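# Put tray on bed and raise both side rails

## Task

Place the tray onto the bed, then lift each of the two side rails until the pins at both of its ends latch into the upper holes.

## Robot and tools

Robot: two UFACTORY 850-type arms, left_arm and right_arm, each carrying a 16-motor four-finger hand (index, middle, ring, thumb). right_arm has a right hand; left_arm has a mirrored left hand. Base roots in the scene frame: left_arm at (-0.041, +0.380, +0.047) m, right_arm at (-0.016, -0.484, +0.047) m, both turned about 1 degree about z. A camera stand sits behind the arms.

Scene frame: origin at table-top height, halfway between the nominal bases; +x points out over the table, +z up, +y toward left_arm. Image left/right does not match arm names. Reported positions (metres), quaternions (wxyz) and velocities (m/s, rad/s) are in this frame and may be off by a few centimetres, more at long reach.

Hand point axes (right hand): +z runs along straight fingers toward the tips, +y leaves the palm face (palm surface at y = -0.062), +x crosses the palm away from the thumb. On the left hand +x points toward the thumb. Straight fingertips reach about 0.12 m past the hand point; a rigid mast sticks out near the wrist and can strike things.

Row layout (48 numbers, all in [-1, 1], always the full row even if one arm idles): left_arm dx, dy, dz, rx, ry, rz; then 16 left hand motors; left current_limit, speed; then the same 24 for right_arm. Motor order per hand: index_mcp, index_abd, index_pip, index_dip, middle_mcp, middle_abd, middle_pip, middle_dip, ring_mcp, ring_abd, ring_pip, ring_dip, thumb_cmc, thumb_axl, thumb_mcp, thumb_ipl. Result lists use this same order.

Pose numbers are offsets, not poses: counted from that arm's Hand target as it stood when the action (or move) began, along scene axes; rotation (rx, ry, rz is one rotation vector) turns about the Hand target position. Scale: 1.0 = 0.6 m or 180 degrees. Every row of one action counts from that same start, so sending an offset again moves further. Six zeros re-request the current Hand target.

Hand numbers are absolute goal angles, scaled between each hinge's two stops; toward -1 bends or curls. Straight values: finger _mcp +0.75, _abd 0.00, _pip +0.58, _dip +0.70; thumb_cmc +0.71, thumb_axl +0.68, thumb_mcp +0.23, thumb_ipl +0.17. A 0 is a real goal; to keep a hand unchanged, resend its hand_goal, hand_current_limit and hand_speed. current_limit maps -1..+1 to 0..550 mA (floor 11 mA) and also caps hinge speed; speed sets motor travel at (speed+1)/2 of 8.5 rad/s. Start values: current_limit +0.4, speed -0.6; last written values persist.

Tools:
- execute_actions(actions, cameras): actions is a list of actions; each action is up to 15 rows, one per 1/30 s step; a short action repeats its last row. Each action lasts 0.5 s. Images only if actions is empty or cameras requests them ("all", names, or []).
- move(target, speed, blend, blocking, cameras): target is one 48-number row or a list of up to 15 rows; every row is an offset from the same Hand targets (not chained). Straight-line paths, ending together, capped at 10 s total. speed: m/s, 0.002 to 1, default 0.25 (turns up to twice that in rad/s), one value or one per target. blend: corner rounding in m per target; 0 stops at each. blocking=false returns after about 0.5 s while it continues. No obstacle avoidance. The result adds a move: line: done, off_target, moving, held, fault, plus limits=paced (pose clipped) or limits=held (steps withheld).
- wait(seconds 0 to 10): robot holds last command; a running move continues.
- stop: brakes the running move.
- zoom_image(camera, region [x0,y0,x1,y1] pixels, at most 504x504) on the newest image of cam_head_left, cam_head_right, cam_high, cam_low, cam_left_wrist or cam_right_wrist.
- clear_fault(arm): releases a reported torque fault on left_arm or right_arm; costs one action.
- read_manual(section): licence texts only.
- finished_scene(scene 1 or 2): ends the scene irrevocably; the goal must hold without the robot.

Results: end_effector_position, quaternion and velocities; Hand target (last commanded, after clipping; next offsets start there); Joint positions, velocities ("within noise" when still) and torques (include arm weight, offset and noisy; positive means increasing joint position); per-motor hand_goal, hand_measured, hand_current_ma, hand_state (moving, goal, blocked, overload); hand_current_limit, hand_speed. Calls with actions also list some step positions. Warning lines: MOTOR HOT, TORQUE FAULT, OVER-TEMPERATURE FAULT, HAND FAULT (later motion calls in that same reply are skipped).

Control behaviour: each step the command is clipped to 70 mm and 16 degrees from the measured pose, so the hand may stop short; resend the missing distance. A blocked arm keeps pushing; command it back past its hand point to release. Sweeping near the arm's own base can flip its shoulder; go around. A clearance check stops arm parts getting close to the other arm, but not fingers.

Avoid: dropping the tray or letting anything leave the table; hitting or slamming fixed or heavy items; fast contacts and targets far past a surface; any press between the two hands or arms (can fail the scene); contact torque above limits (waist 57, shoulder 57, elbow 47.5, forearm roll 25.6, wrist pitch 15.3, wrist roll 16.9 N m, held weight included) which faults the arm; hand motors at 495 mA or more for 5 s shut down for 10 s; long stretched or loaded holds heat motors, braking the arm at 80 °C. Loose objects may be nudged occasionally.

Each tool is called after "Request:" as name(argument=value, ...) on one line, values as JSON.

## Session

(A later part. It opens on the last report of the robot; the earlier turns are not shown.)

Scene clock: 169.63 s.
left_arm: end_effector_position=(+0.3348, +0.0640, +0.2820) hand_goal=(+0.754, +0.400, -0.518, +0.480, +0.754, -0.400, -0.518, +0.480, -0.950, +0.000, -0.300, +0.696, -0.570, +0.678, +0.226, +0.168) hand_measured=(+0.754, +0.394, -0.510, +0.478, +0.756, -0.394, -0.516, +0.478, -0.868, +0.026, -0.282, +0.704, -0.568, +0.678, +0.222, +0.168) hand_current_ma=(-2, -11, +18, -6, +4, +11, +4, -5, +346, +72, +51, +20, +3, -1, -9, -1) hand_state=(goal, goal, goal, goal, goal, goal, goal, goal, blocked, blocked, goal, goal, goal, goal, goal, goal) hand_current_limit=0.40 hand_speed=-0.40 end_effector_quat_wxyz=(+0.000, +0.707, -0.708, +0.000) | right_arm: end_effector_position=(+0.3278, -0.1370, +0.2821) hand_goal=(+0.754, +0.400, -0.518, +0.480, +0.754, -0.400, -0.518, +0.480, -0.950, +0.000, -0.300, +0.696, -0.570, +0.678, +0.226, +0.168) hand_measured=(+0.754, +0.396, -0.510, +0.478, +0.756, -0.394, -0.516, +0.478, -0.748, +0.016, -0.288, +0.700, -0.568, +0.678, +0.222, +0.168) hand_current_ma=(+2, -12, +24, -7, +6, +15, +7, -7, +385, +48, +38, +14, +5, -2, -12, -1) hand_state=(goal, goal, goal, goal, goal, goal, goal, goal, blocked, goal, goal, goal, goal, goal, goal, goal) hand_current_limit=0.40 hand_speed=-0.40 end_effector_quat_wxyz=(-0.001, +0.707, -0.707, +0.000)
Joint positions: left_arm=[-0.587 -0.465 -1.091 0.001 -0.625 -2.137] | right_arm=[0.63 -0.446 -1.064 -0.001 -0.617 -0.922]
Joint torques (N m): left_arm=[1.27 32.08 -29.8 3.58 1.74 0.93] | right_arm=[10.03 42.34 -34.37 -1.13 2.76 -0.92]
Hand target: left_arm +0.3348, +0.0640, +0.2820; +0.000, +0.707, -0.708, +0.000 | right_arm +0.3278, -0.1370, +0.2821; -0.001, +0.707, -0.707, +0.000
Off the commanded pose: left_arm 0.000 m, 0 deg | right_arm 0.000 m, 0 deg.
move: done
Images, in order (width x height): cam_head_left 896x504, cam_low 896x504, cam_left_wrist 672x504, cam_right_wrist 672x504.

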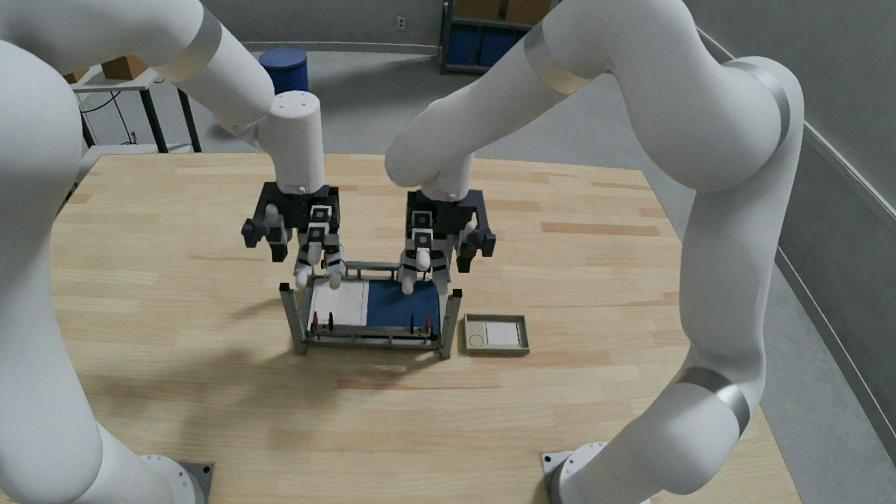

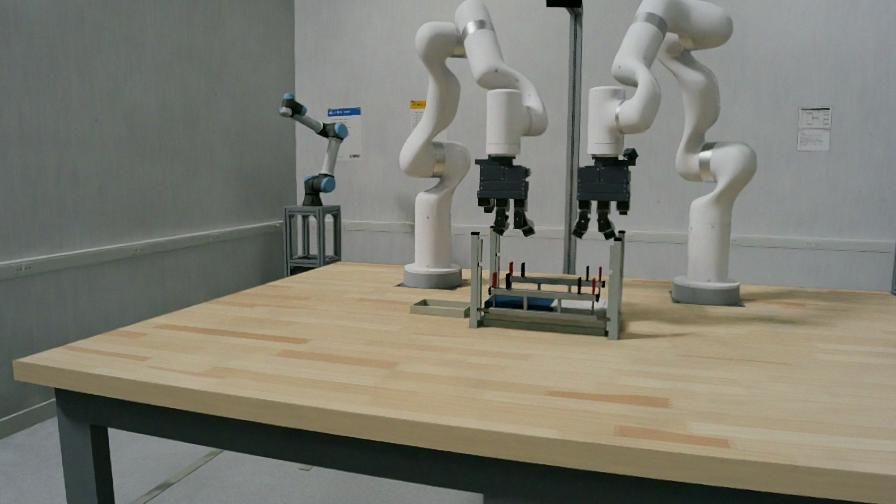

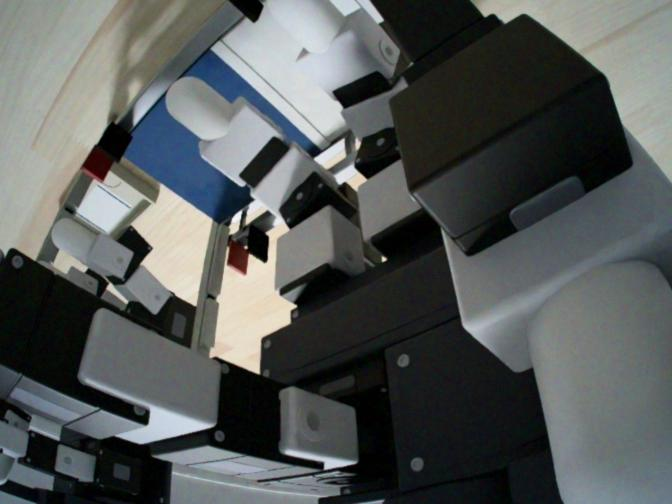

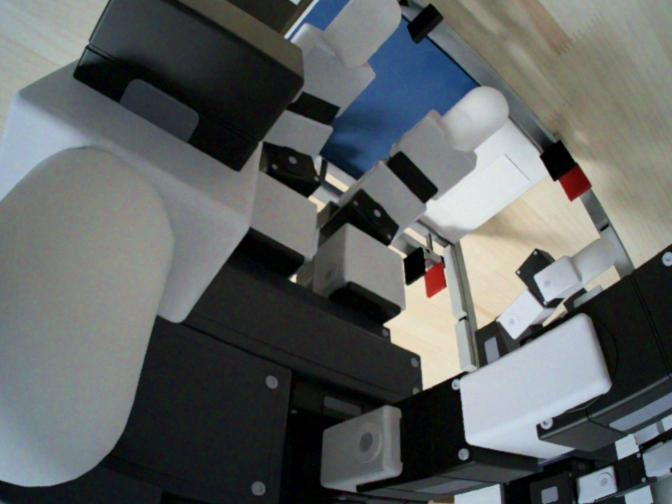

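Request:
move(target=[0,0,0,0,0,0,0.754,0.4,-0.519,0.479,0.754,-0.4,-0.519,0.479,-0.3,-0.5,-0.3,0.696,-0.57,0.678,0.226,0.168,0.4,-0.4,0,0,0,0,0,0,0.754,0.4,-0.519,0.479,0.754,-0.4,-0.519,0.479,-0.3,-0.5,-0.3,0.696,-0.57,0.678,0.226,0.168,0.4,-0.4])

Request:
move(target=[0,0,0,0,0,0,0.754,0.4,-0.519,0.479,0.754,-0.4,-0.519,0.479,0.2,-0.9,0.3,0.696,-0.57,0.678,0.226,0.168,0.4,-0.4,0,0,0,0,0,0,0.754,0.4,-0.519,0.479,0.754,-0.4,-0.519,0.479,0.2,-0.9,0.3,0.696,-0.57,0.678,0.226,0.168,0.4,-0.4])

Request:
move(target=[0,0,0,0,0,0,0.754,0.4,-0.519,0.479,0.754,-0.4,-0.519,0.479,0.9,-0.9,0.6,0.696,-0.57,0.678,0.226,0.168,0.4,-0.4,0,0,0,0,0,0,0.754,0.4,-0.519,0.479,0.754,-0.4,-0.519,0.479,0.9,-0.9,0.6,0.696,-0.57,0.678,0.226,0.168,0.4,-0.4], cameras=["cam_right_wrist","cam_left_wrist","cam_low","cam_head_left"])

Scene clock: 172.87 s.
left_arm: end_effector_position=(+0.3348, +0.0640, +0.2820) hand_goal=(+0.754, +0.400, -0.518, +0.480, +0.754, -0.400, -0.518, +0.480, -0.300, -0.500, -0.300, +0.696, -0.570, +0.678, +0.226, +0.168) hand_measured=(+0.754, +0.394, -0.510, +0.478, +0.756, -0.394, -0.516, +0.478, -0.820, +0.018, -0.316, +0.688, -0.568, +0.678, +0.222, +0.168) hand_current_ma=(-2, -11, +18, -6, +4, +11, +4, -5, -385, +385, -47, -18, +3, -1, -9, -1) hand_state=(goal, goal, goal, goal, goal, goal, goal, goal, blocked, blocked, goal, goal, goal, goal, goal, goal) hand_current_limit=0.40 hand_speed=-0.40 end_effector_quat_wxyz=(+0.000, +0.707, -0.708, +0.000) | right_arm: end_effector_position=(+0.3278, -0.1370, +0.2821) hand_goal=(+0.754, +0.400, -0.518, +0.480, +0.754, -0.400, -0.518, +0.480, -0.300, -0.500, -0.300, +0.696, -0.570, +0.678, +0.226, +0.168) hand_measured=(+0.754, +0.396, -0.510, +0.478, +0.756, -0.394, -0.516, +0.478, -0.292, -0.496, -0.300, +0.694, -0.568, +0.678, +0.222, +0.168) hand_current_ma=(+2, -12, +24, -7, +6, +15, +7, -7, +25, +10, -1, -3, +5, -2, -12, -1) hand_state=(goal, goal, goal, goal, goal, goal, goal, goal, goal, goal, goal, goal, goal, goal, goal, goal) hand_current_limit=0.40 hand_speed=-0.40 end_effector_quat_wxyz=(-0.001, +0.707, -0.707, +0.000)
Joint positions: left_arm=[-0.587 -0.465 -1.091 0.001 -0.625 -2.137] | right_arm=[0.63 -0.446 -1.064 -0.001 -0.617 -0.922]
Joint torques (N m): left_arm=[5.72 31.06 -28.02 3.51 1.72 1.01] | right_arm=[9.63 40.59 -32.43 -0.64 1.82 -0.97]
Hand target: left_arm +0.3348, +0.0640, +0.2820; +0.000, +0.707, -0.708, +0.000 | right_arm +0.3278, -0.1370, +0.2821; -0.001, +0.707, -0.707, +0.000
Off the commanded pose: left_arm 0.000 m, 0 deg | right_arm 0.000 m, 0 deg.
move: done

Scene clock: 173.47 s.
left_arm: end_effector_position=(+0.3348, +0.0640, +0.2820) hand_goal=(+0.754, +0.400, -0.518, +0.480, +0.754, -0.400, -0.518, +0.480, +0.200, -0.900, +0.300, +0.696, -0.570, +0.678, +0.226, +0.168) hand_measured=(+0.754, +0.394, -0.510, +0.478, +0.756, -0.394, -0.516, +0.478, -0.820, +0.018, -0.302, +0.674, -0.568, +0.678, +0.222, +0.168) hand_current_ma=(-2, -11, +18, -6, +4, +11, +4, -5, -385, +385, -385, -68, +3, -1, -9, -1) hand_state=(goal, goal, goal, goal, goal, goal, goal, goal, blocked, blocked, blocked, blocked, goal, goal, goal, goal) hand_current_limit=0.40 hand_speed=-0.40 end_effector_quat_wxyz=(+0.000, +0.707, -0.708, +0.000) | right_arm: end_effector_position=(+0.3278, -0.1370, +0.2821) hand_goal=(+0.754, +0.400, -0.518, +0.480, +0.754, -0.400, -0.518, +0.480, +0.200, -0.900, +0.300, +0.696, -0.570, +0.678, +0.226, +0.168) hand_measured=(+0.754, +0.396, -0.510, +0.478, +0.756, -0.394, -0.516, +0.478, +0.204, -0.892, +0.300, +0.694, -0.568, +0.678, +0.222, +0.168) hand_current_ma=(+2, -12, +24, -7, +6, +15, +7, -7, +11, +24, -2, -3, +5, -2, -12, -1) hand_state=(goal, goal, goal, goal, goal, goal, goal, goal, goal, goal, goal, goal, goal, goal, goal, goal) hand_current_limit=0.40 hand_speed=-0.40 end_effector_quat_wxyz=(-0.001, +0.707, -0.707, +0.000)
Joint positions: left_arm=[-0.587 -0.465 -1.091 0.001 -0.625 -2.137] | right_arm=[0.63 -0.446 -1.064 -0.001 -0.617 -0.922]
Joint torques (N m): left_arm=[6.28 30.88 -27.95 3.49 1.71 0.93] | right_arm=[7.89 41.49 -31.7 -0.72 1.68 -1.09]
Hand target: left_arm +0.3348, +0.0640, +0.2820; +0.000, +0.707, -0.708, +0.000 | right_arm +0.3278, -0.1370, +0.2821; -0.001, +0.707, -0.707, +0.000
Off the commanded pose: left_arm 0.000 m, 0 deg | right_arm 0.000 m, 0 deg.
move: done

Scene clock: 174.13 s.
left_arm: end_effector_position=(+0.3348, +0.0640, +0.2820) hand_goal=(+0.754, +0.400, -0.518, +0.480, +0.754, -0.400, -0.518, +0.480, +0.900, -0.900, +0.600, +0.696, -0.570, +0.678, +0.226, +0.168) hand_measured=(+0.754, +0.394, -0.510, +0.478, +0.756, -0.394, -0.516, +0.478, -0.820, +0.018, -0.302, +0.674, -0.568, +0.678, +0.222, +0.168) hand_current_ma=(-2, -11, +18, -6, +4, +11, +4, -5, -385, +385, -385, -68, +3, -1, -9, -1) hand_state=(goal, goal, goal, goal, goal, goal, goal, goal, blocked, blocked, blocked, blocked, goal, goal, goal, goal) hand_current_limit=0.40 hand_speed=-0.40 end_effector_quat_wxyz=(+0.000, +0.707, -0.708, +0.000) | right_arm: end_effector_position=(+0.3278, -0.1370, +0.2821) hand_goal=(+0.754, +0.400, -0.518, +0.480, +0.754, -0.400, -0.518, +0.480, +0.900, -0.900, +0.600, +0.696, -0.570, +0.678, +0.226, +0.168) hand_measured=(+0.754, +0.396, -0.510, +0.478, +0.756, -0.394, -0.516, +0.478, +0.892, -0.892, +0.598, +0.694, -0.568, +0.678, +0.222, +0.168) hand_current_ma=(+2, -12, +24, -7, +6, +15, +7, -7, -28, +24, -7, -3, +5, -2, -12, -1) hand_state=(goal, goal, goal, goal, goal, goal, goal, goal, goal, goal, goal, goal, goal, goal, goal, goal) hand_current_limit=0.40 hand_speed=-0.40 end_effector_quat_wxyz=(-0.001, +0.707, -0.707, +0.000)
Joint positions: left_arm=[-0.587 -0.465 -1.091 0.001 -0.625 -2.137] | right_arm=[0.63 -0.446 -1.064 -0.001 -0.617 -0.922]
Joint torques (N m): left_arm=[6.75 31.45 -27.6 3.4 1.69 0.93] | right_arm=[10.46 42.15 -30.56 -0.6 1.53 -0.9]
Hand target: left_arm +0.3348, +0.0640, +0.2820; +0.000, +0.707, -0.708, +0.000 | right_arm +0.3278, -0.1370, +0.2821; -0.001, +0.707, -0.707, +0.000
Off the commanded pose: left_arm 0.000 m, 0 deg | right_arm 0.000 m, 0 deg.
move: done
Images, in order (width x height): cam_head_left 896x504, cam_low 896x504, cam_left_wrist 672x504, cam_right_wrist 672x504.

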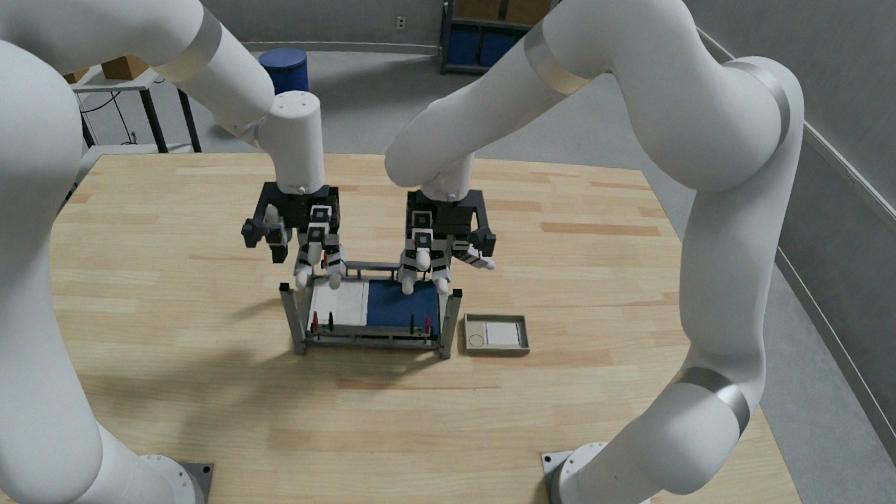

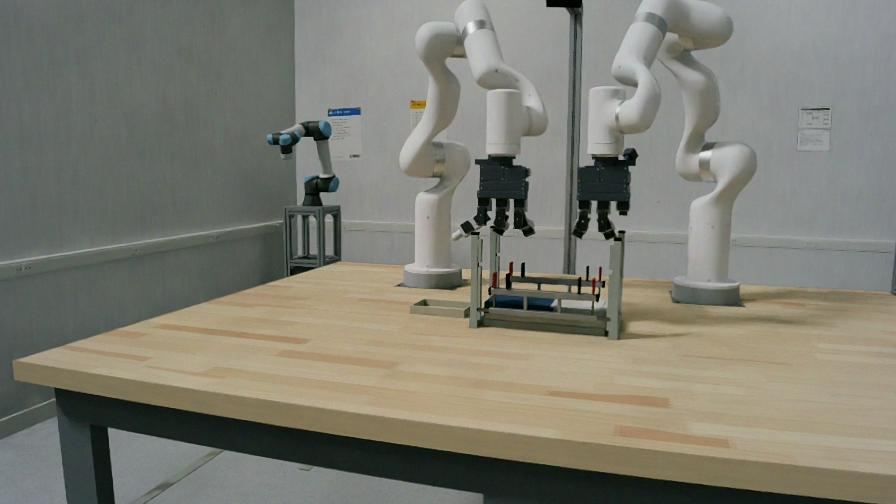

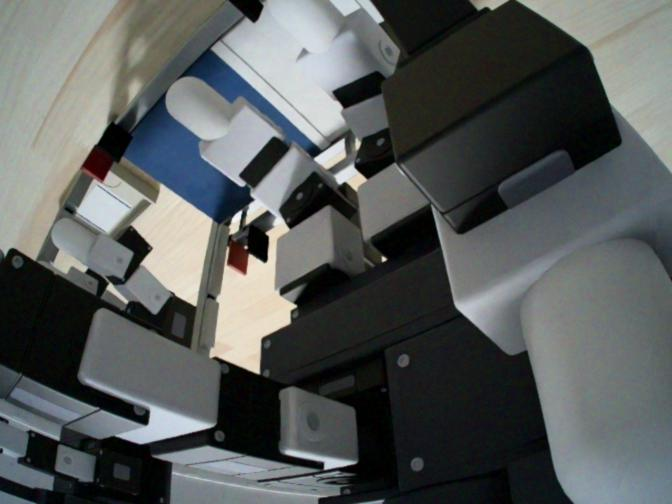

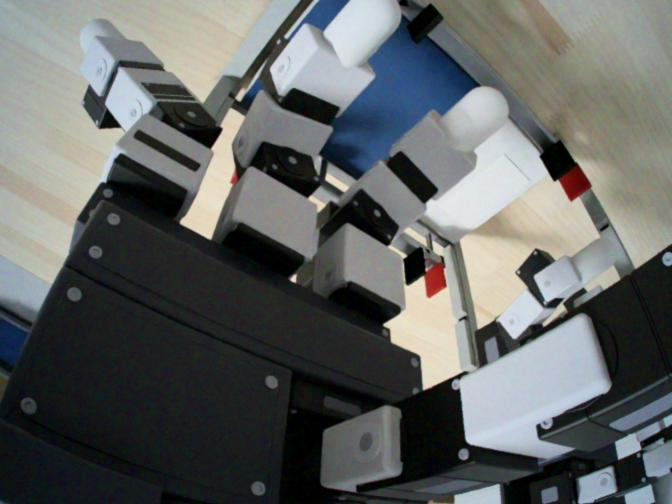

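Request:
move(target=[0,0,0,0,0,0,0.754,0.4,-0.519,0.479,0.754,-0.4,-0.519,0.479,-0.4,0.05,-0.3,0.68,-0.57,0.678,0.226,0.168,0.6,-0.4,0,0,0,0,0,0,0.754,0.4,-0.519,0.479,0.754,-0.4,-0.519,0.479,0.9,-0.9,0.6,0.696,-0.57,0.678,0.226,0.168,0.4,-0.4], cameras=["cam_left_wrist"])

Scene clock: 175.10 s.
left_arm: end_effector_position=(+0.3348, +0.0640, +0.2820) hand_goal=(+0.754, +0.400, -0.518, +0.480, +0.754, -0.400, -0.518, +0.480, -0.400, +0.050, -0.300, +0.680, -0.570, +0.678, +0.226, +0.168) hand_measured=(+0.754, +0.394, -0.510, +0.478, +0.756, -0.394, -0.516, +0.478, -0.394, +0.054, -0.300, +0.678, -0.568, +0.678, +0.222, +0.168) hand_current_ma=(-2, -11, +18, -6, +4, +11, +4, -5, +18, +6, -1, -5, +3, -1, -9, -1) hand_state=(goal, goal, goal, goal, goal, goal, goal, goal, goal, goal, goal, goal, goal, goal, goal, goal) hand_current_limit=0.60 hand_speed=-0.40 end_effector_quat_wxyz=(+0.000, +0.707, -0.708, +0.000) | right_arm: end_effector_position=(+0.3278, -0.1370, +0.2821) hand_goal=(+0.754, +0.400, -0.518, +0.480, +0.754, -0.400, -0.518, +0.480, +0.900, -0.900, +0.600, +0.696, -0.570, +0.678, +0.226, +0.168) hand_measured=(+0.754, +0.396, -0.510, +0.478, +0.756, -0.394, -0.516, +0.478, +0.892, -0.892, +0.598, +0.694, -0.568, +0.678, +0.222, +0.168) hand_current_ma=(+2, -12, +24, -7, +6, +15, +7, -7, -28, +24, -7, -3, +5, -2, -12, -1) hand_state=(goal, goal, goal, goal, goal, goal, goal, goal, goal, goal, goal, goal, goal, goal, goal, goal) hand_current_limit=0.40 hand_speed=-0.40 end_effector_quat_wxyz=(-0.001, +0.707, -0.707, +0.000)
Joint positions: left_arm=[-0.587 -0.465 -1.091 0.001 -0.625 -2.137] | right_arm=[0.63 -0.446 -1.064 -0.001 -0.617 -0.922]
Joint torques (N m): left_arm=[6.91 30.98 -27.02 3.55 1.66 1] | right_arm=[9.91 39.37 -30.63 -0.58 1.3 -1.1]
Hand target: left_arm +0.3348, +0.0640, +0.2820; +0.000, +0.707, -0.708, +0.000 | right_arm +0.3278, -0.1370, +0.2821; -0.001, +0.707, -0.707, +0.000
Off the commanded pose: left_arm 0.000 m, 0 deg | right_arm 0.000 m, 0 deg.
move: done
Images, in order (width x height): cam_left_wrist 672x504.

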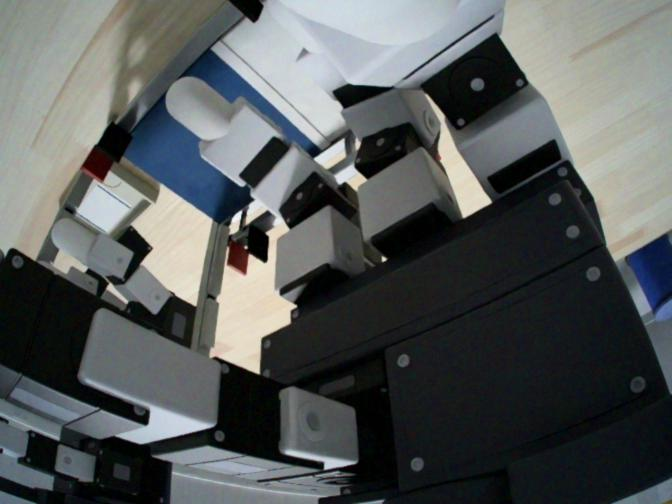

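Request:
move(target=[0,0,0,0,0,0,0.754,0.4,-0.519,0.479,0.754,-0.4,-0.519,0.479,-0.2,-0.9,0.3,0.68,-0.57,0.678,0.226,0.168,0.4,-0.4,0,0,0,0,0,0,0.754,0.4,-0.519,0.479,0.754,-0.4,-0.519,0.479,0.9,-0.9,0.6,0.696,-0.57,0.678,0.226,0.168,0.4,-0.4])

Request:
move(target=[0,0,0,0,0,0,0.754,0.4,-0.519,0.479,0.754,-0.4,-0.519,0.479,0.9,-0.9,0.6,0.68,-0.57,0.678,0.226,0.168,0.4,-0.4,0,0,0,0,0,0,0.754,0.4,-0.519,0.479,0.754,-0.4,-0.519,0.479,0.9,-0.9,0.6,0.696,-0.57,0.678,0.226,0.168,0.4,-0.4])

Request:
move(target=[0,0,-0.128,0,0,0,0.754,0.4,-0.519,0.479,0.754,-0.4,-0.519,0.479,0.9,-0.9,0.6,0.68,-0.57,0.678,0.226,0.168,0.4,-0.4,0,0,-0.128,0,0,0,0.754,0.4,-0.519,0.479,0.754,-0.4,-0.519,0.479,0.9,-0.9,0.6,0.696,-0.57,0.678,0.226,0.168,0.4,-0.4], speed=0.1, cameras=["cam_right_wrist","cam_left_wrist","cam_low","cam_head_left"])

Request:
zoom_image(camera="cam_head_left", region=[280, 240, 460, 360])

Scene clock: 176.90 s.
left_arm: end_effector_position=(+0.3348, +0.0640, +0.2820) hand_goal=(+0.754, +0.400, -0.518, +0.480, +0.754, -0.400, -0.518, +0.480, -0.200, -0.900, +0.300, +0.680, -0.570, +0.678, +0.226, +0.168) hand_measured=(+0.754, +0.394, -0.510, +0.478, +0.756, -0.394, -0.516, +0.478, -0.194, -0.894, +0.300, +0.678, -0.568, +0.678, +0.222, +0.168) hand_current_ma=(-2, -11, +18, -6, +4, +11, +4, -5, +18, +11, +0, -5, +3, -1, -9, -1) hand_state=(goal, goal, goal, goal, goal, goal, goal, goal, goal, goal, goal, goal, goal, goal, goal, goal) hand_current_limit=0.40 hand_speed=-0.40 end_effector_quat_wxyz=(+0.000, +0.707, -0.708, +0.000) | right_arm: end_effector_position=(+0.3278, -0.1370, +0.2821) hand_goal=(+0.754, +0.400, -0.518, +0.480, +0.754, -0.400, -0.518, +0.480, +0.900, -0.900, +0.600, +0.696, -0.570, +0.678, +0.226, +0.168) hand_measured=(+0.754, +0.396, -0.510, +0.478, +0.756, -0.394, -0.516, +0.478, +0.892, -0.892, +0.598, +0.694, -0.568, +0.678, +0.222, +0.168) hand_current_ma=(+2, -12, +24, -7, +6, +15, +7, -7, -28, +24, -7, -3, +5, -2, -12, -1) hand_state=(goal, goal, goal, goal, goal, goal, goal, goal, goal, goal, goal, goal, goal, goal, goal, goal) hand_current_limit=0.40 hand_speed=-0.40 end_effector_quat_wxyz=(-0.001, +0.707, -0.707, +0.000)
Joint positions: left_arm=[-0.587 -0.465 -1.091 0.001 -0.625 -2.137] | right_arm=[0.63 -0.446 -1.064 -0.001 -0.617 -0.922]
Joint torques (N m): left_arm=[7.73 29.91 -25.5 3.42 1.58 0.9] | right_arm=[10.28 40.62 -28.95 -0.37 0.73 -1.02]
Hand target: left_arm +0.3348, +0.0640, +0.2820; +0.000, +0.707, -0.708, +0.000 | right_arm +0.3278, -0.1370, +0.2821; -0.001, +0.707, -0.707, +0.000
Off the commanded pose: left_arm 0.000 m, 0 deg | right_arm 0.000 m, 0 deg.
move: done

Scene clock: 177.77 s.
left_arm: end_effector_position=(+0.3348, +0.0640, +0.2820) hand_goal=(+0.754, +0.400, -0.518, +0.480, +0.754, -0.400, -0.518, +0.480, +0.900, -0.900, +0.600, +0.680, -0.570, +0.678, +0.226, +0.168) hand_measured=(+0.754, +0.394, -0.510, +0.478, +0.756, -0.394, -0.516, +0.478, +0.892, -0.894, +0.598, +0.678, -0.568, +0.678, +0.222, +0.168) hand_current_ma=(-2, -11, +18, -6, +4, +11, +4, -5, -21, +11, -3, -5, +3, -1, -9, -1) hand_state=(goal, goal, goal, goal, goal, goal, goal, goal, goal, goal, goal, goal, goal, goal, goal, goal) hand_current_limit=0.40 hand_speed=-0.40 end_effector_quat_wxyz=(+0.000, +0.707, -0.708, +0.000) | right_arm: end_effector_position=(+0.3278, -0.1370, +0.2821) hand_goal=(+0.754, +0.400, -0.518, +0.480, +0.754, -0.400, -0.518, +0.480, +0.900, -0.900, +0.600, +0.696, -0.570, +0.678, +0.226, +0.168) hand_measured=(+0.754, +0.396, -0.510, +0.478, +0.756, -0.394, -0.516, +0.478, +0.892, -0.892, +0.598, +0.694, -0.568, +0.678, +0.222, +0.168) hand_current_ma=(+2, -12, +24, -7, +6, +15, +7, -7, -28, +24, -7, -3, +5, -2, -12, -1) hand_state=(goal, goal, goal, goal, goal, goal, goal, goal, goal, goal, goal, goal, goal, goal, goal, goal) hand_current_limit=0.40 hand_speed=-0.40 end_effector_quat_wxyz=(-0.001, +0.707, -0.707, +0.000)
Joint positions: left_arm=[-0.587 -0.465 -1.091 0.001 -0.625 -2.137] | right_arm=[0.63 -0.446 -1.064 -0.001 -0.617 -0.922]
Joint torques (N m): left_arm=[6.6 29.88 -25.29 3.53 1.79 0.91] | right_arm=[9.87 39.5 -28.66 -0.69 0.56 -0.95]
Hand target: left_arm +0.3348, +0.0640, +0.2820; +0.000, +0.707, -0.708, +0.000 | right_arm +0.3278, -0.1370, +0.2821; -0.001, +0.707, -0.707, +0.000
Off the commanded pose: left_arm 0.000 m, 0 deg | right_arm 0.000 m, 0 deg.
move: done

Scene clock: 178.90 s.
left_arm: end_effector_position=(+0.3347, +0.0641, +0.2051) hand_goal=(+0.754, +0.400, -0.518, +0.480, +0.754, -0.400, -0.518, +0.480, +0.900, -0.900, +0.600, +0.680, -0.570, +0.678, +0.226, +0.168) hand_measured=(+0.754, +0.394, -0.512, +0.478, +0.756, -0.394, -0.516, +0.478, +0.892, -0.894, +0.598, +0.678, -0.568, +0.678, +0.222, +0.168) hand_current_ma=(-2, -11, +17, -6, +4, +10, +4, -5, -20, +11, -3, -5, +3, -1, -9, -1) hand_state=(goal, goal, goal, goal, goal, goal, goal, goal, goal, goal, goal, goal, goal, goal, goal, goal) hand_current_limit=0.40 hand_speed=-0.40 end_effector_quat_wxyz=(+0.000, +0.707, -0.708, +0.000) | right_arm: end_effector_position=(+0.3278, -0.1371, +0.2053) hand_goal=(+0.754, +0.400, -0.518, +0.480, +0.754, -0.400, -0.518, +0.480, +0.900, -0.900, +0.600, +0.696, -0.570, +0.678, +0.226, +0.168) hand_measured=(+0.754, +0.396, -0.510, +0.478, +0.756, -0.394, -0.516, +0.478, +0.892, -0.892, +0.598, +0.694, -0.568, +0.678, +0.222, +0.168) hand_current_ma=(+2, -12, +23, -7, +6, +15, +7, -7, -27, +24, -7, -3, +5, -2, -12, -1) hand_state=(goal, goal, goal, goal, goal, goal, goal, goal, goal, goal, goal, goal, goal, goal, goal, goal) hand_current_limit=0.40 hand_speed=-0.40 end_effector_quat_wxyz=(+0.000, +0.707, -0.707, +0.000)
Joint positions: left_arm=[-0.587 -0.59 -1.067 0.001 -0.476 -2.137] | right_arm=[0.63 -0.573 -1.04 -0.001 -0.466 -0.922]
Joint torques (N m): left_arm=[6.86 19.19 -20.16 4.35 2.19 -0.83] | right_arm=[8.34 24.49 -23.74 -0.73 3.05 1.06]
Hand target: left_arm +0.3348, +0.0640, +0.2052; +0.000, +0.707, -0.708, +0.000 | right_arm +0.3278, -0.1370, +0.2053; -0.001, +0.707, -0.707, +0.000
Off the commanded pose: left_arm 0.000 m, 0 deg | right_arm 0.000 m, 0 deg.
move: done
Images, in order (width x height): cam_head_left 896x504, cam_low 896x504, cam_left_wrist 672x504, cam_right_wrist 672x504.

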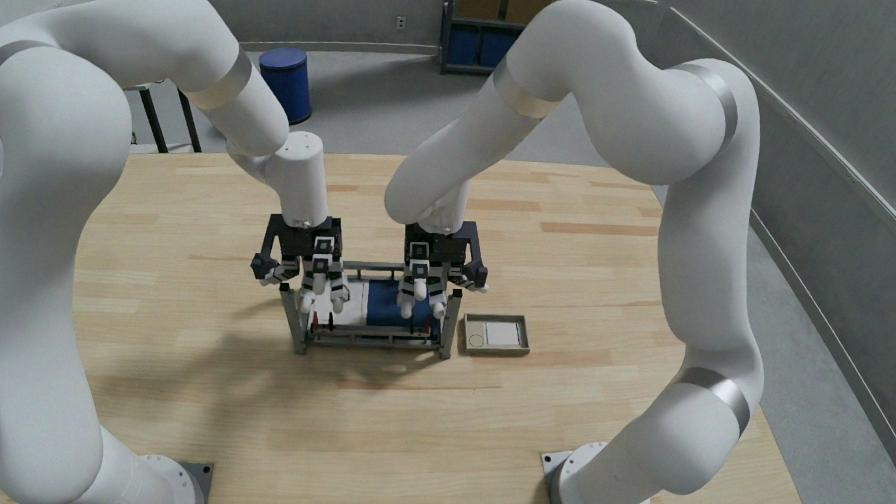

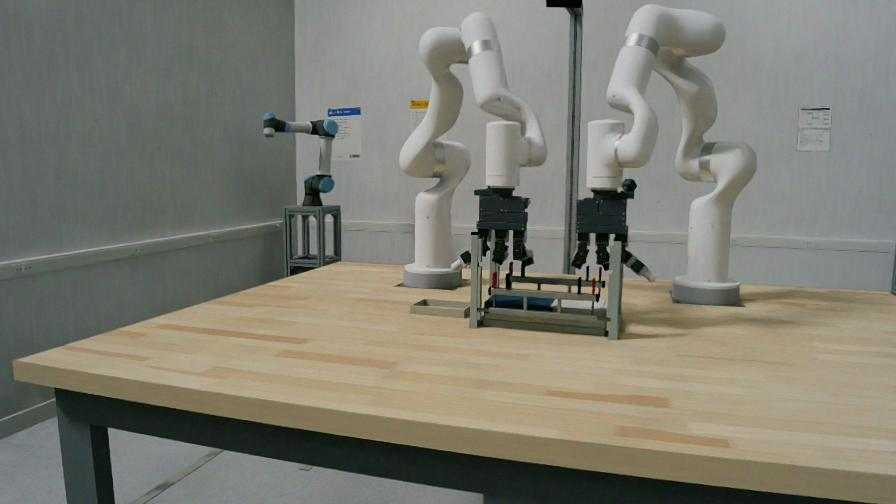

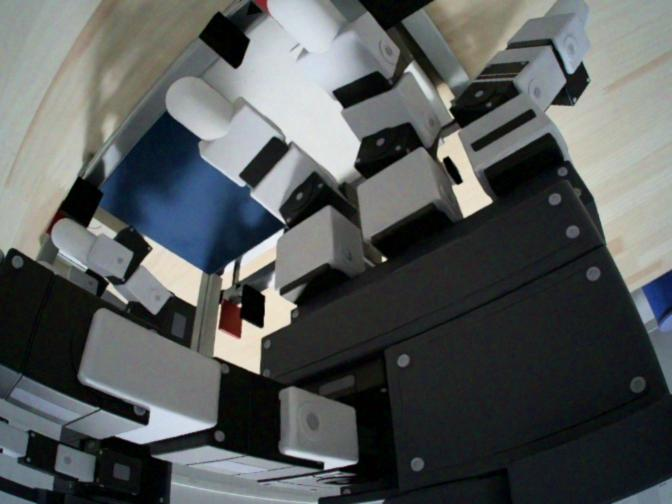

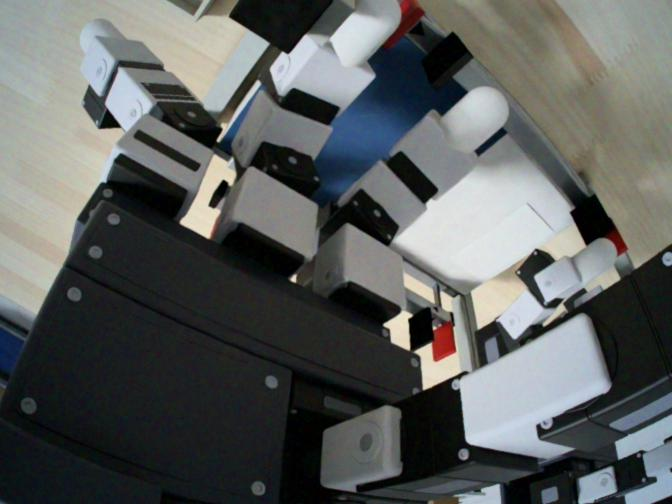

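Scaled by 2.800 from the camera's 896x504 image, which has a finer 1280x720 frame.

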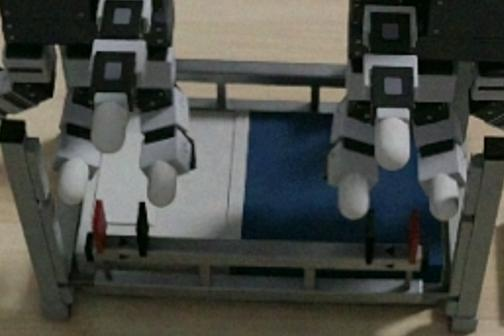

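Request:
move(target=[0,0,-0.0695,0,0,0,0.754,0.4,-0.519,0.479,0.754,-0.4,-0.519,0.479,0.9,-0.9,0.6,0.68,-0.57,0.678,0.226,0.168,0.4,-0.4,0,0,-0.0695,0,0,0,0.754,0.4,-0.519,0.479,0.754,-0.4,-0.519,0.479,0.9,-0.9,0.6,0.696,-0.57,0.678,0.226,0.168,0.4,-0.4], speed=0.05, cameras=["cam_right_wrist","cam_left_wrist","cam_low","cam_head_left"])

Request:
zoom_image(camera="cam_head_left", region=[280, 240, 460, 360])

Request:
zoom_image(camera="cam_low", region=[460, 220, 640, 340])

Scene clock: 180.70 s.
left_arm: end_effector_position=(+0.3348, +0.0640, +0.1635) hand_goal=(+0.754, +0.400, -0.518, +0.480, +0.754, -0.400, -0.518, +0.480, +0.900, -0.900, +0.600, +0.680, -0.570, +0.678, +0.226, +0.168) hand_measured=(+0.754, +0.394, -0.512, +0.478, +0.756, -0.394, -0.516, +0.478, +0.892, -0.894, +0.598, +0.678, -0.568, +0.678, +0.222, +0.168) hand_current_ma=(-2, -11, +17, -6, +4, +10, +4, -5, -20, +11, -3, -5, +3, -1, -9, -1) hand_state=(goal, goal, goal, goal, goal, goal, goal, goal, goal, goal, goal, goal, goal, goal, goal, goal) hand_current_limit=0.40 hand_speed=-0.40 end_effector_quat_wxyz=(+0.000, +0.707, -0.708, +0.000) | right_arm: end_effector_position=(+0.3278, -0.1370, +0.1636) hand_goal=(+0.754, +0.400, -0.518, +0.480, +0.754, -0.400, -0.518, +0.480, +0.900, -0.900, +0.600, +0.696, -0.570, +0.678, +0.226, +0.168) hand_measured=(+0.754, +0.396, -0.510, +0.478, +0.756, -0.394, -0.516, +0.478, +0.892, -0.892, +0.598, +0.694, -0.568, +0.678, +0.222, +0.168) hand_current_ma=(+2, -12, +23, -7, +6, +15, +7, -7, -27, +24, -7, -3, +5, -2, -12, -1) hand_state=(goal, goal, goal, goal, goal, goal, goal, goal, goal, goal, goal, goal, goal, goal, goal, goal) hand_current_limit=0.40 hand_speed=-0.40 end_effector_quat_wxyz=(-0.001, +0.707, -0.707, +0.000)
Joint positions: left_arm=[-0.587 -0.667 -1.069 0.001 -0.401 -2.137] | right_arm=[0.63 -0.652 -1.042 -0.001 -0.389 -0.921]
Joint torques (N m): left_arm=[4.89 19.35 -29.89 4.16 2.25 -0.76] | right_arm=[6.57 27 -33.29 -1.03 3.02 0.89]
Hand target: left_arm +0.3348, +0.0640, +0.1635; +0.000, +0.707, -0.708, +0.000 | right_arm +0.3278, -0.1370, +0.1636; -0.001, +0.707, -0.707, +0.000
Off the commanded pose: left_arm 0.000 m, 0 deg | right_arm 0.000 m, 0 deg.
move: done
Images, in order (width x height): cam_head_left 896x504, cam_low 896x504, cam_left_wrist 672x504, cam_right_wrist 672x504.

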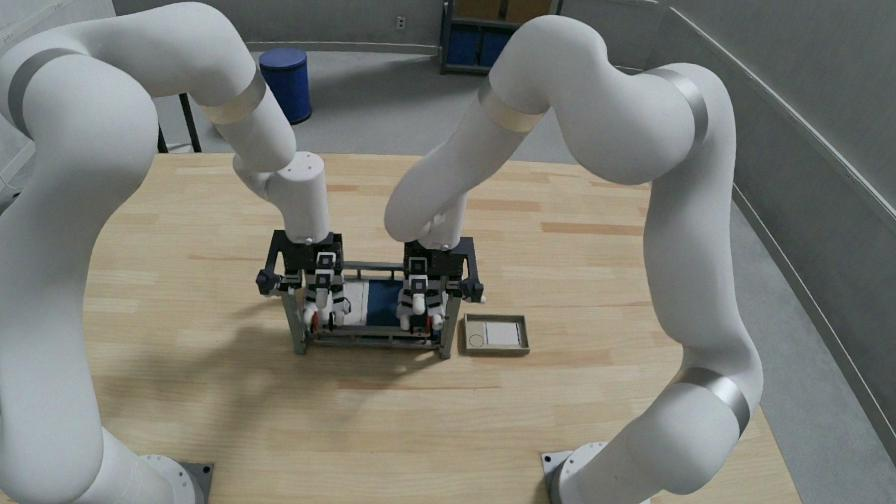

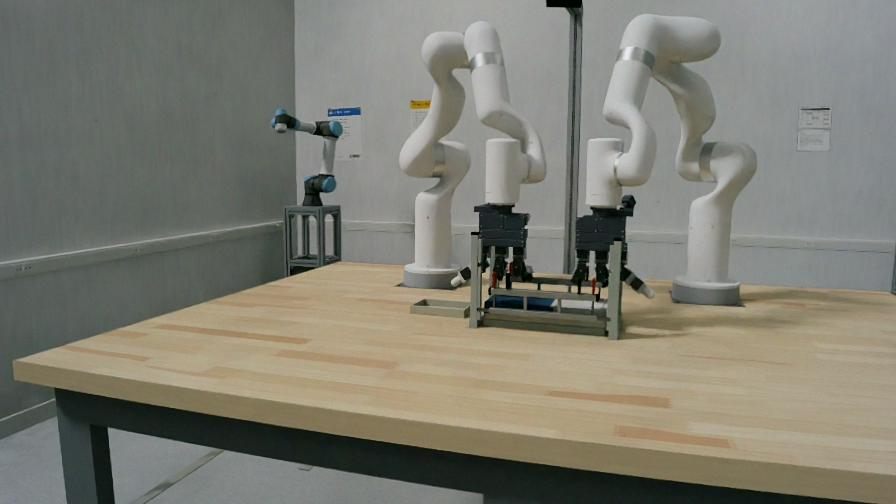

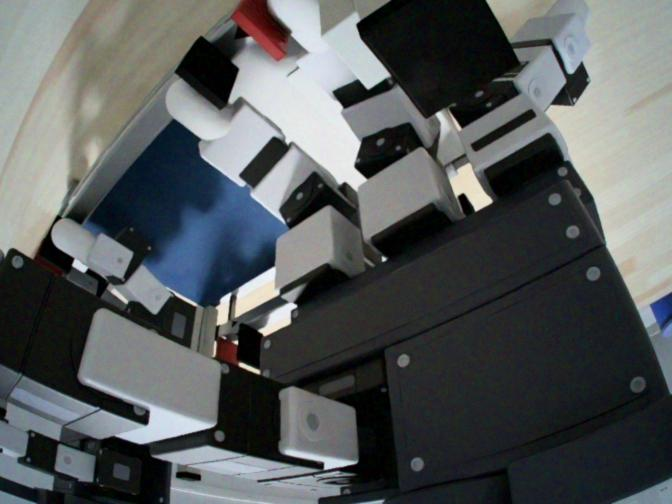

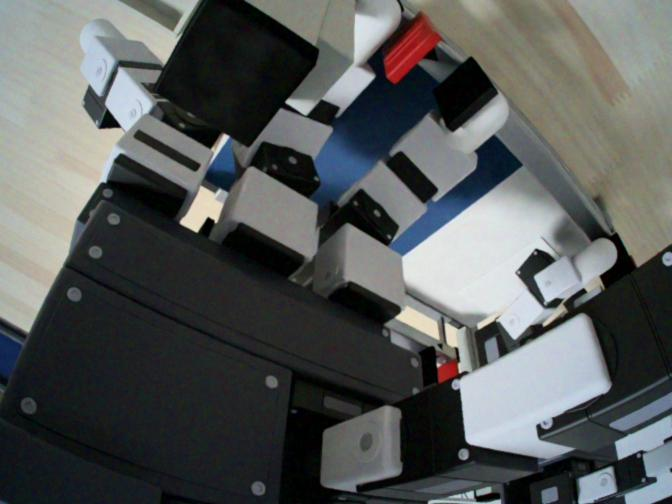

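Scaled by 2.800 from the camera's 896x504 image, which has a finer 1280x720 frame.

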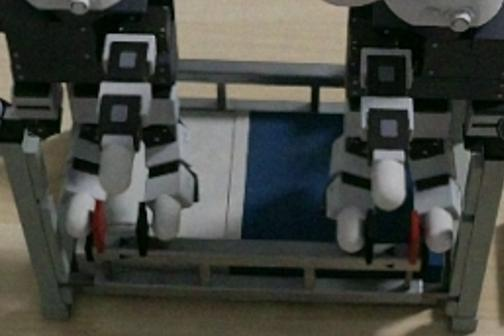

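Scaled by 2.800 from the camera's 896x504 image, which has a finer 1280x720 frame.

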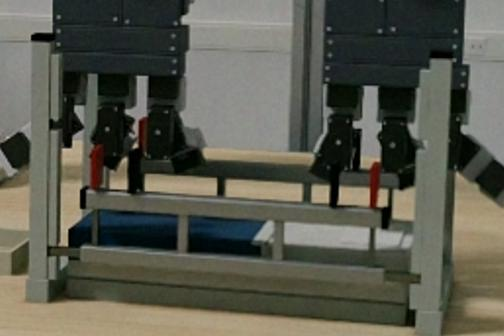

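Request:
move(target=[0,0,0,0,0,0,0.754,0.05,-0.519,0.479,0.754,0.6,-0.519,0.479,0.9,-0.9,0.6,0.68,-0.57,0.678,0.226,0.168,0.4,-0.6,0,0,0,0,0,0,0.754,0.05,-0.519,0.479,0.754,0.6,-0.519,0.479,0.9,-0.9,0.6,0.696,-0.57,0.678,0.226,0.168,0.4,-0.6], speed=0.05, cameras=["cam_right_wrist","cam_left_wrist","cam_low","cam_head_left"])

Request:
zoom_image(camera="cam_head_left", region=[280, 240, 460, 360])

Request:
zoom_image(camera="cam_right_wrist", region=[300, 0, 540, 180])

Request:
zoom_image(camera="cam_left_wrist", region=[140, 0, 380, 180])

Scene clock: 182.33 s.
left_arm: end_effector_position=(+0.3349, +0.0640, +0.1634) hand_goal=(+0.754, +0.050, -0.518, +0.480, +0.754, +0.600, -0.518, +0.480, +0.900, -0.900, +0.600, +0.680, -0.570, +0.678, +0.226, +0.168) hand_measured=(+0.752, +0.184, -0.506, +0.482, +0.766, +0.228, -0.496, +0.492, +0.892, -0.894, +0.598, +0.678, -0.568, +0.678, +0.222, +0.168) hand_current_ma=(-4, +385, +31, +4, +33, -385, +68, +36, -20, +11, -3, -5, +3, -1, -9, -1) hand_state=(goal, blocked, goal, goal, goal, blocked, blocked, goal, goal, goal, goal, goal, goal, goal, goal, goal) hand_current_limit=0.40 hand_speed=-0.60 end_effector_quat_wxyz=(+0.000, +0.707, -0.708, +0.000) | right_arm: end_effector_position=(+0.3279, -0.1369, +0.1636) hand_goal=(+0.754, +0.050, -0.518, +0.480, +0.754, +0.600, -0.518, +0.480, +0.900, -0.900, +0.600, +0.696, -0.570, +0.678, +0.226, +0.168) hand_measured=(+0.750, +0.288, -0.502, +0.482, +0.764, +0.180, -0.496, +0.492, +0.892, -0.892, +0.598, +0.694, -0.568, +0.678, +0.222, +0.168) hand_current_ma=(-11, +385, +57, +3, +32, -385, +82, +37, -27, +24, -7, -3, +5, -2, -12, -1) hand_state=(goal, blocked, goal, goal, goal, moving, blocked, goal, goal, goal, goal, goal, goal, goal, goal, goal) hand_current_limit=0.40 hand_speed=-0.60 end_effector_quat_wxyz=(-0.001, +0.707, -0.707, +0.000)
Joint positions: left_arm=[-0.587 -0.667 -1.069 0.001 -0.4 -2.137] | right_arm=[0.63 -0.652 -1.042 -0.001 -0.389 -0.921]
Joint torques (N m): left_arm=[2.81 21.49 -21.85 3.13 -1.36 -0.05] | right_arm=[4.96 26.24 -3 -0.73 -6 -1.61]
Hand target: left_arm +0.3348, +0.0640, +0.1635; +0.000, +0.707, -0.708, +0.000 | right_arm +0.3278, -0.1370, +0.1636; -0.001, +0.707, -0.707, +0.000
Off the commanded pose: left_arm 0.000 m, 0 deg | right_arm 0.000 m, 0 deg.
move: done
Images, in order (width x height): cam_head_left 896x504, cam_low 896x504, cam_left_wrist 672x504, cam_right_wrist 672x504.

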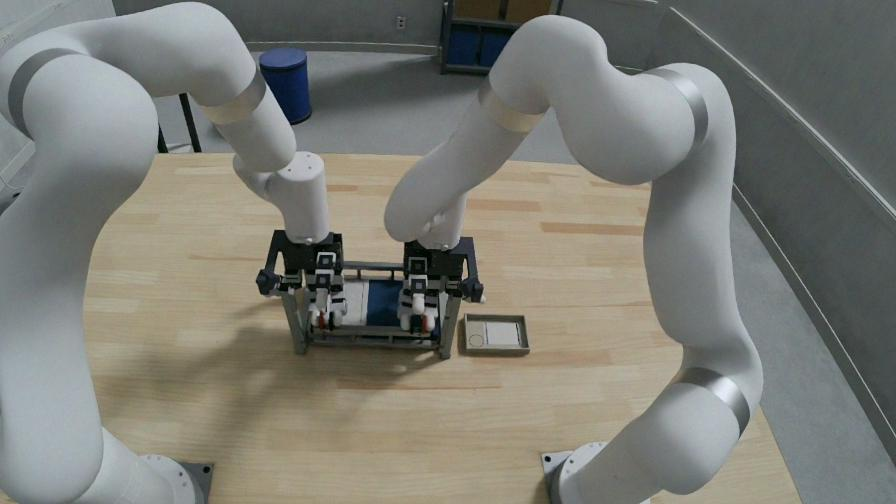

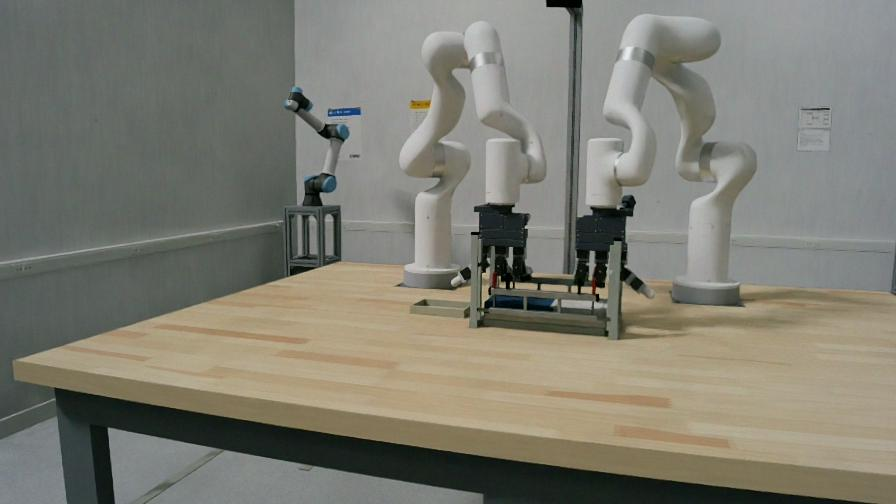

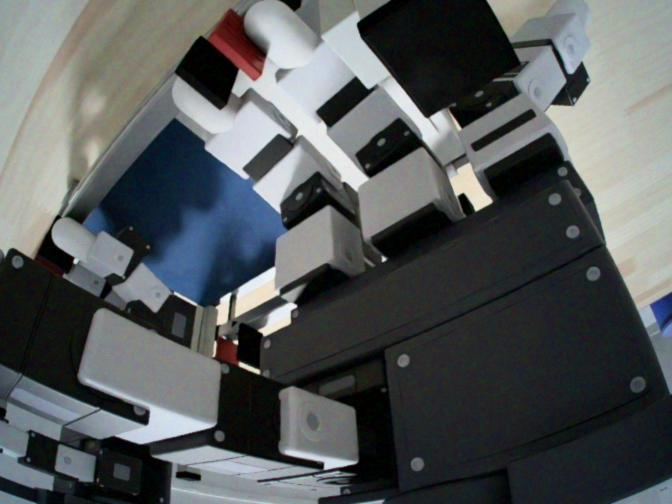

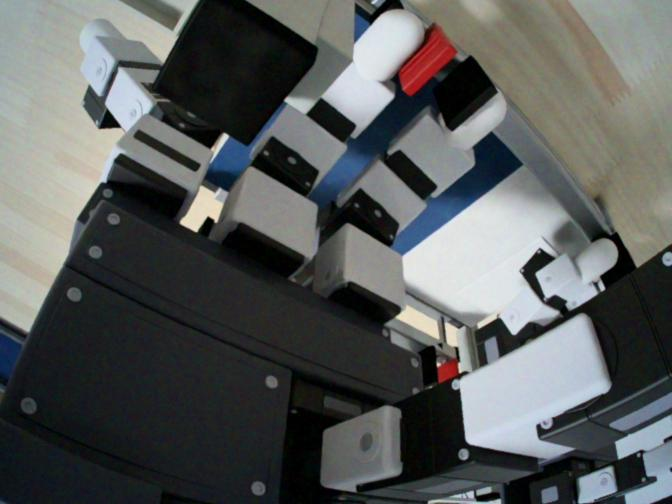

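Scaled by 2.800 from the camera's 896x504 image, which has a finer 1280x720 frame.

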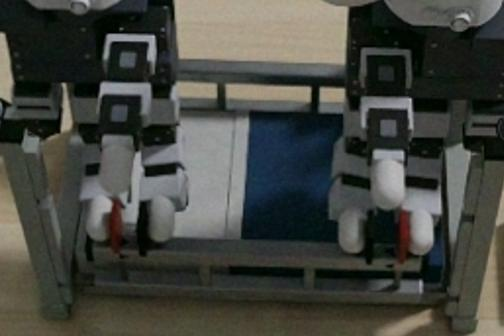

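Scaled by 2.100 from the camera's 672x504 image, which has a finer 960x720 frame.

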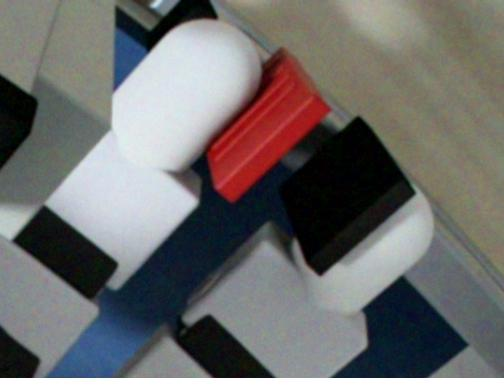

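Scaled by 2.100 from the camera's 672x504 image, which has a finer 960x720 frame.

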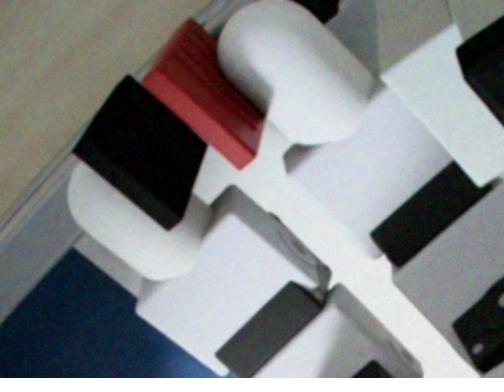

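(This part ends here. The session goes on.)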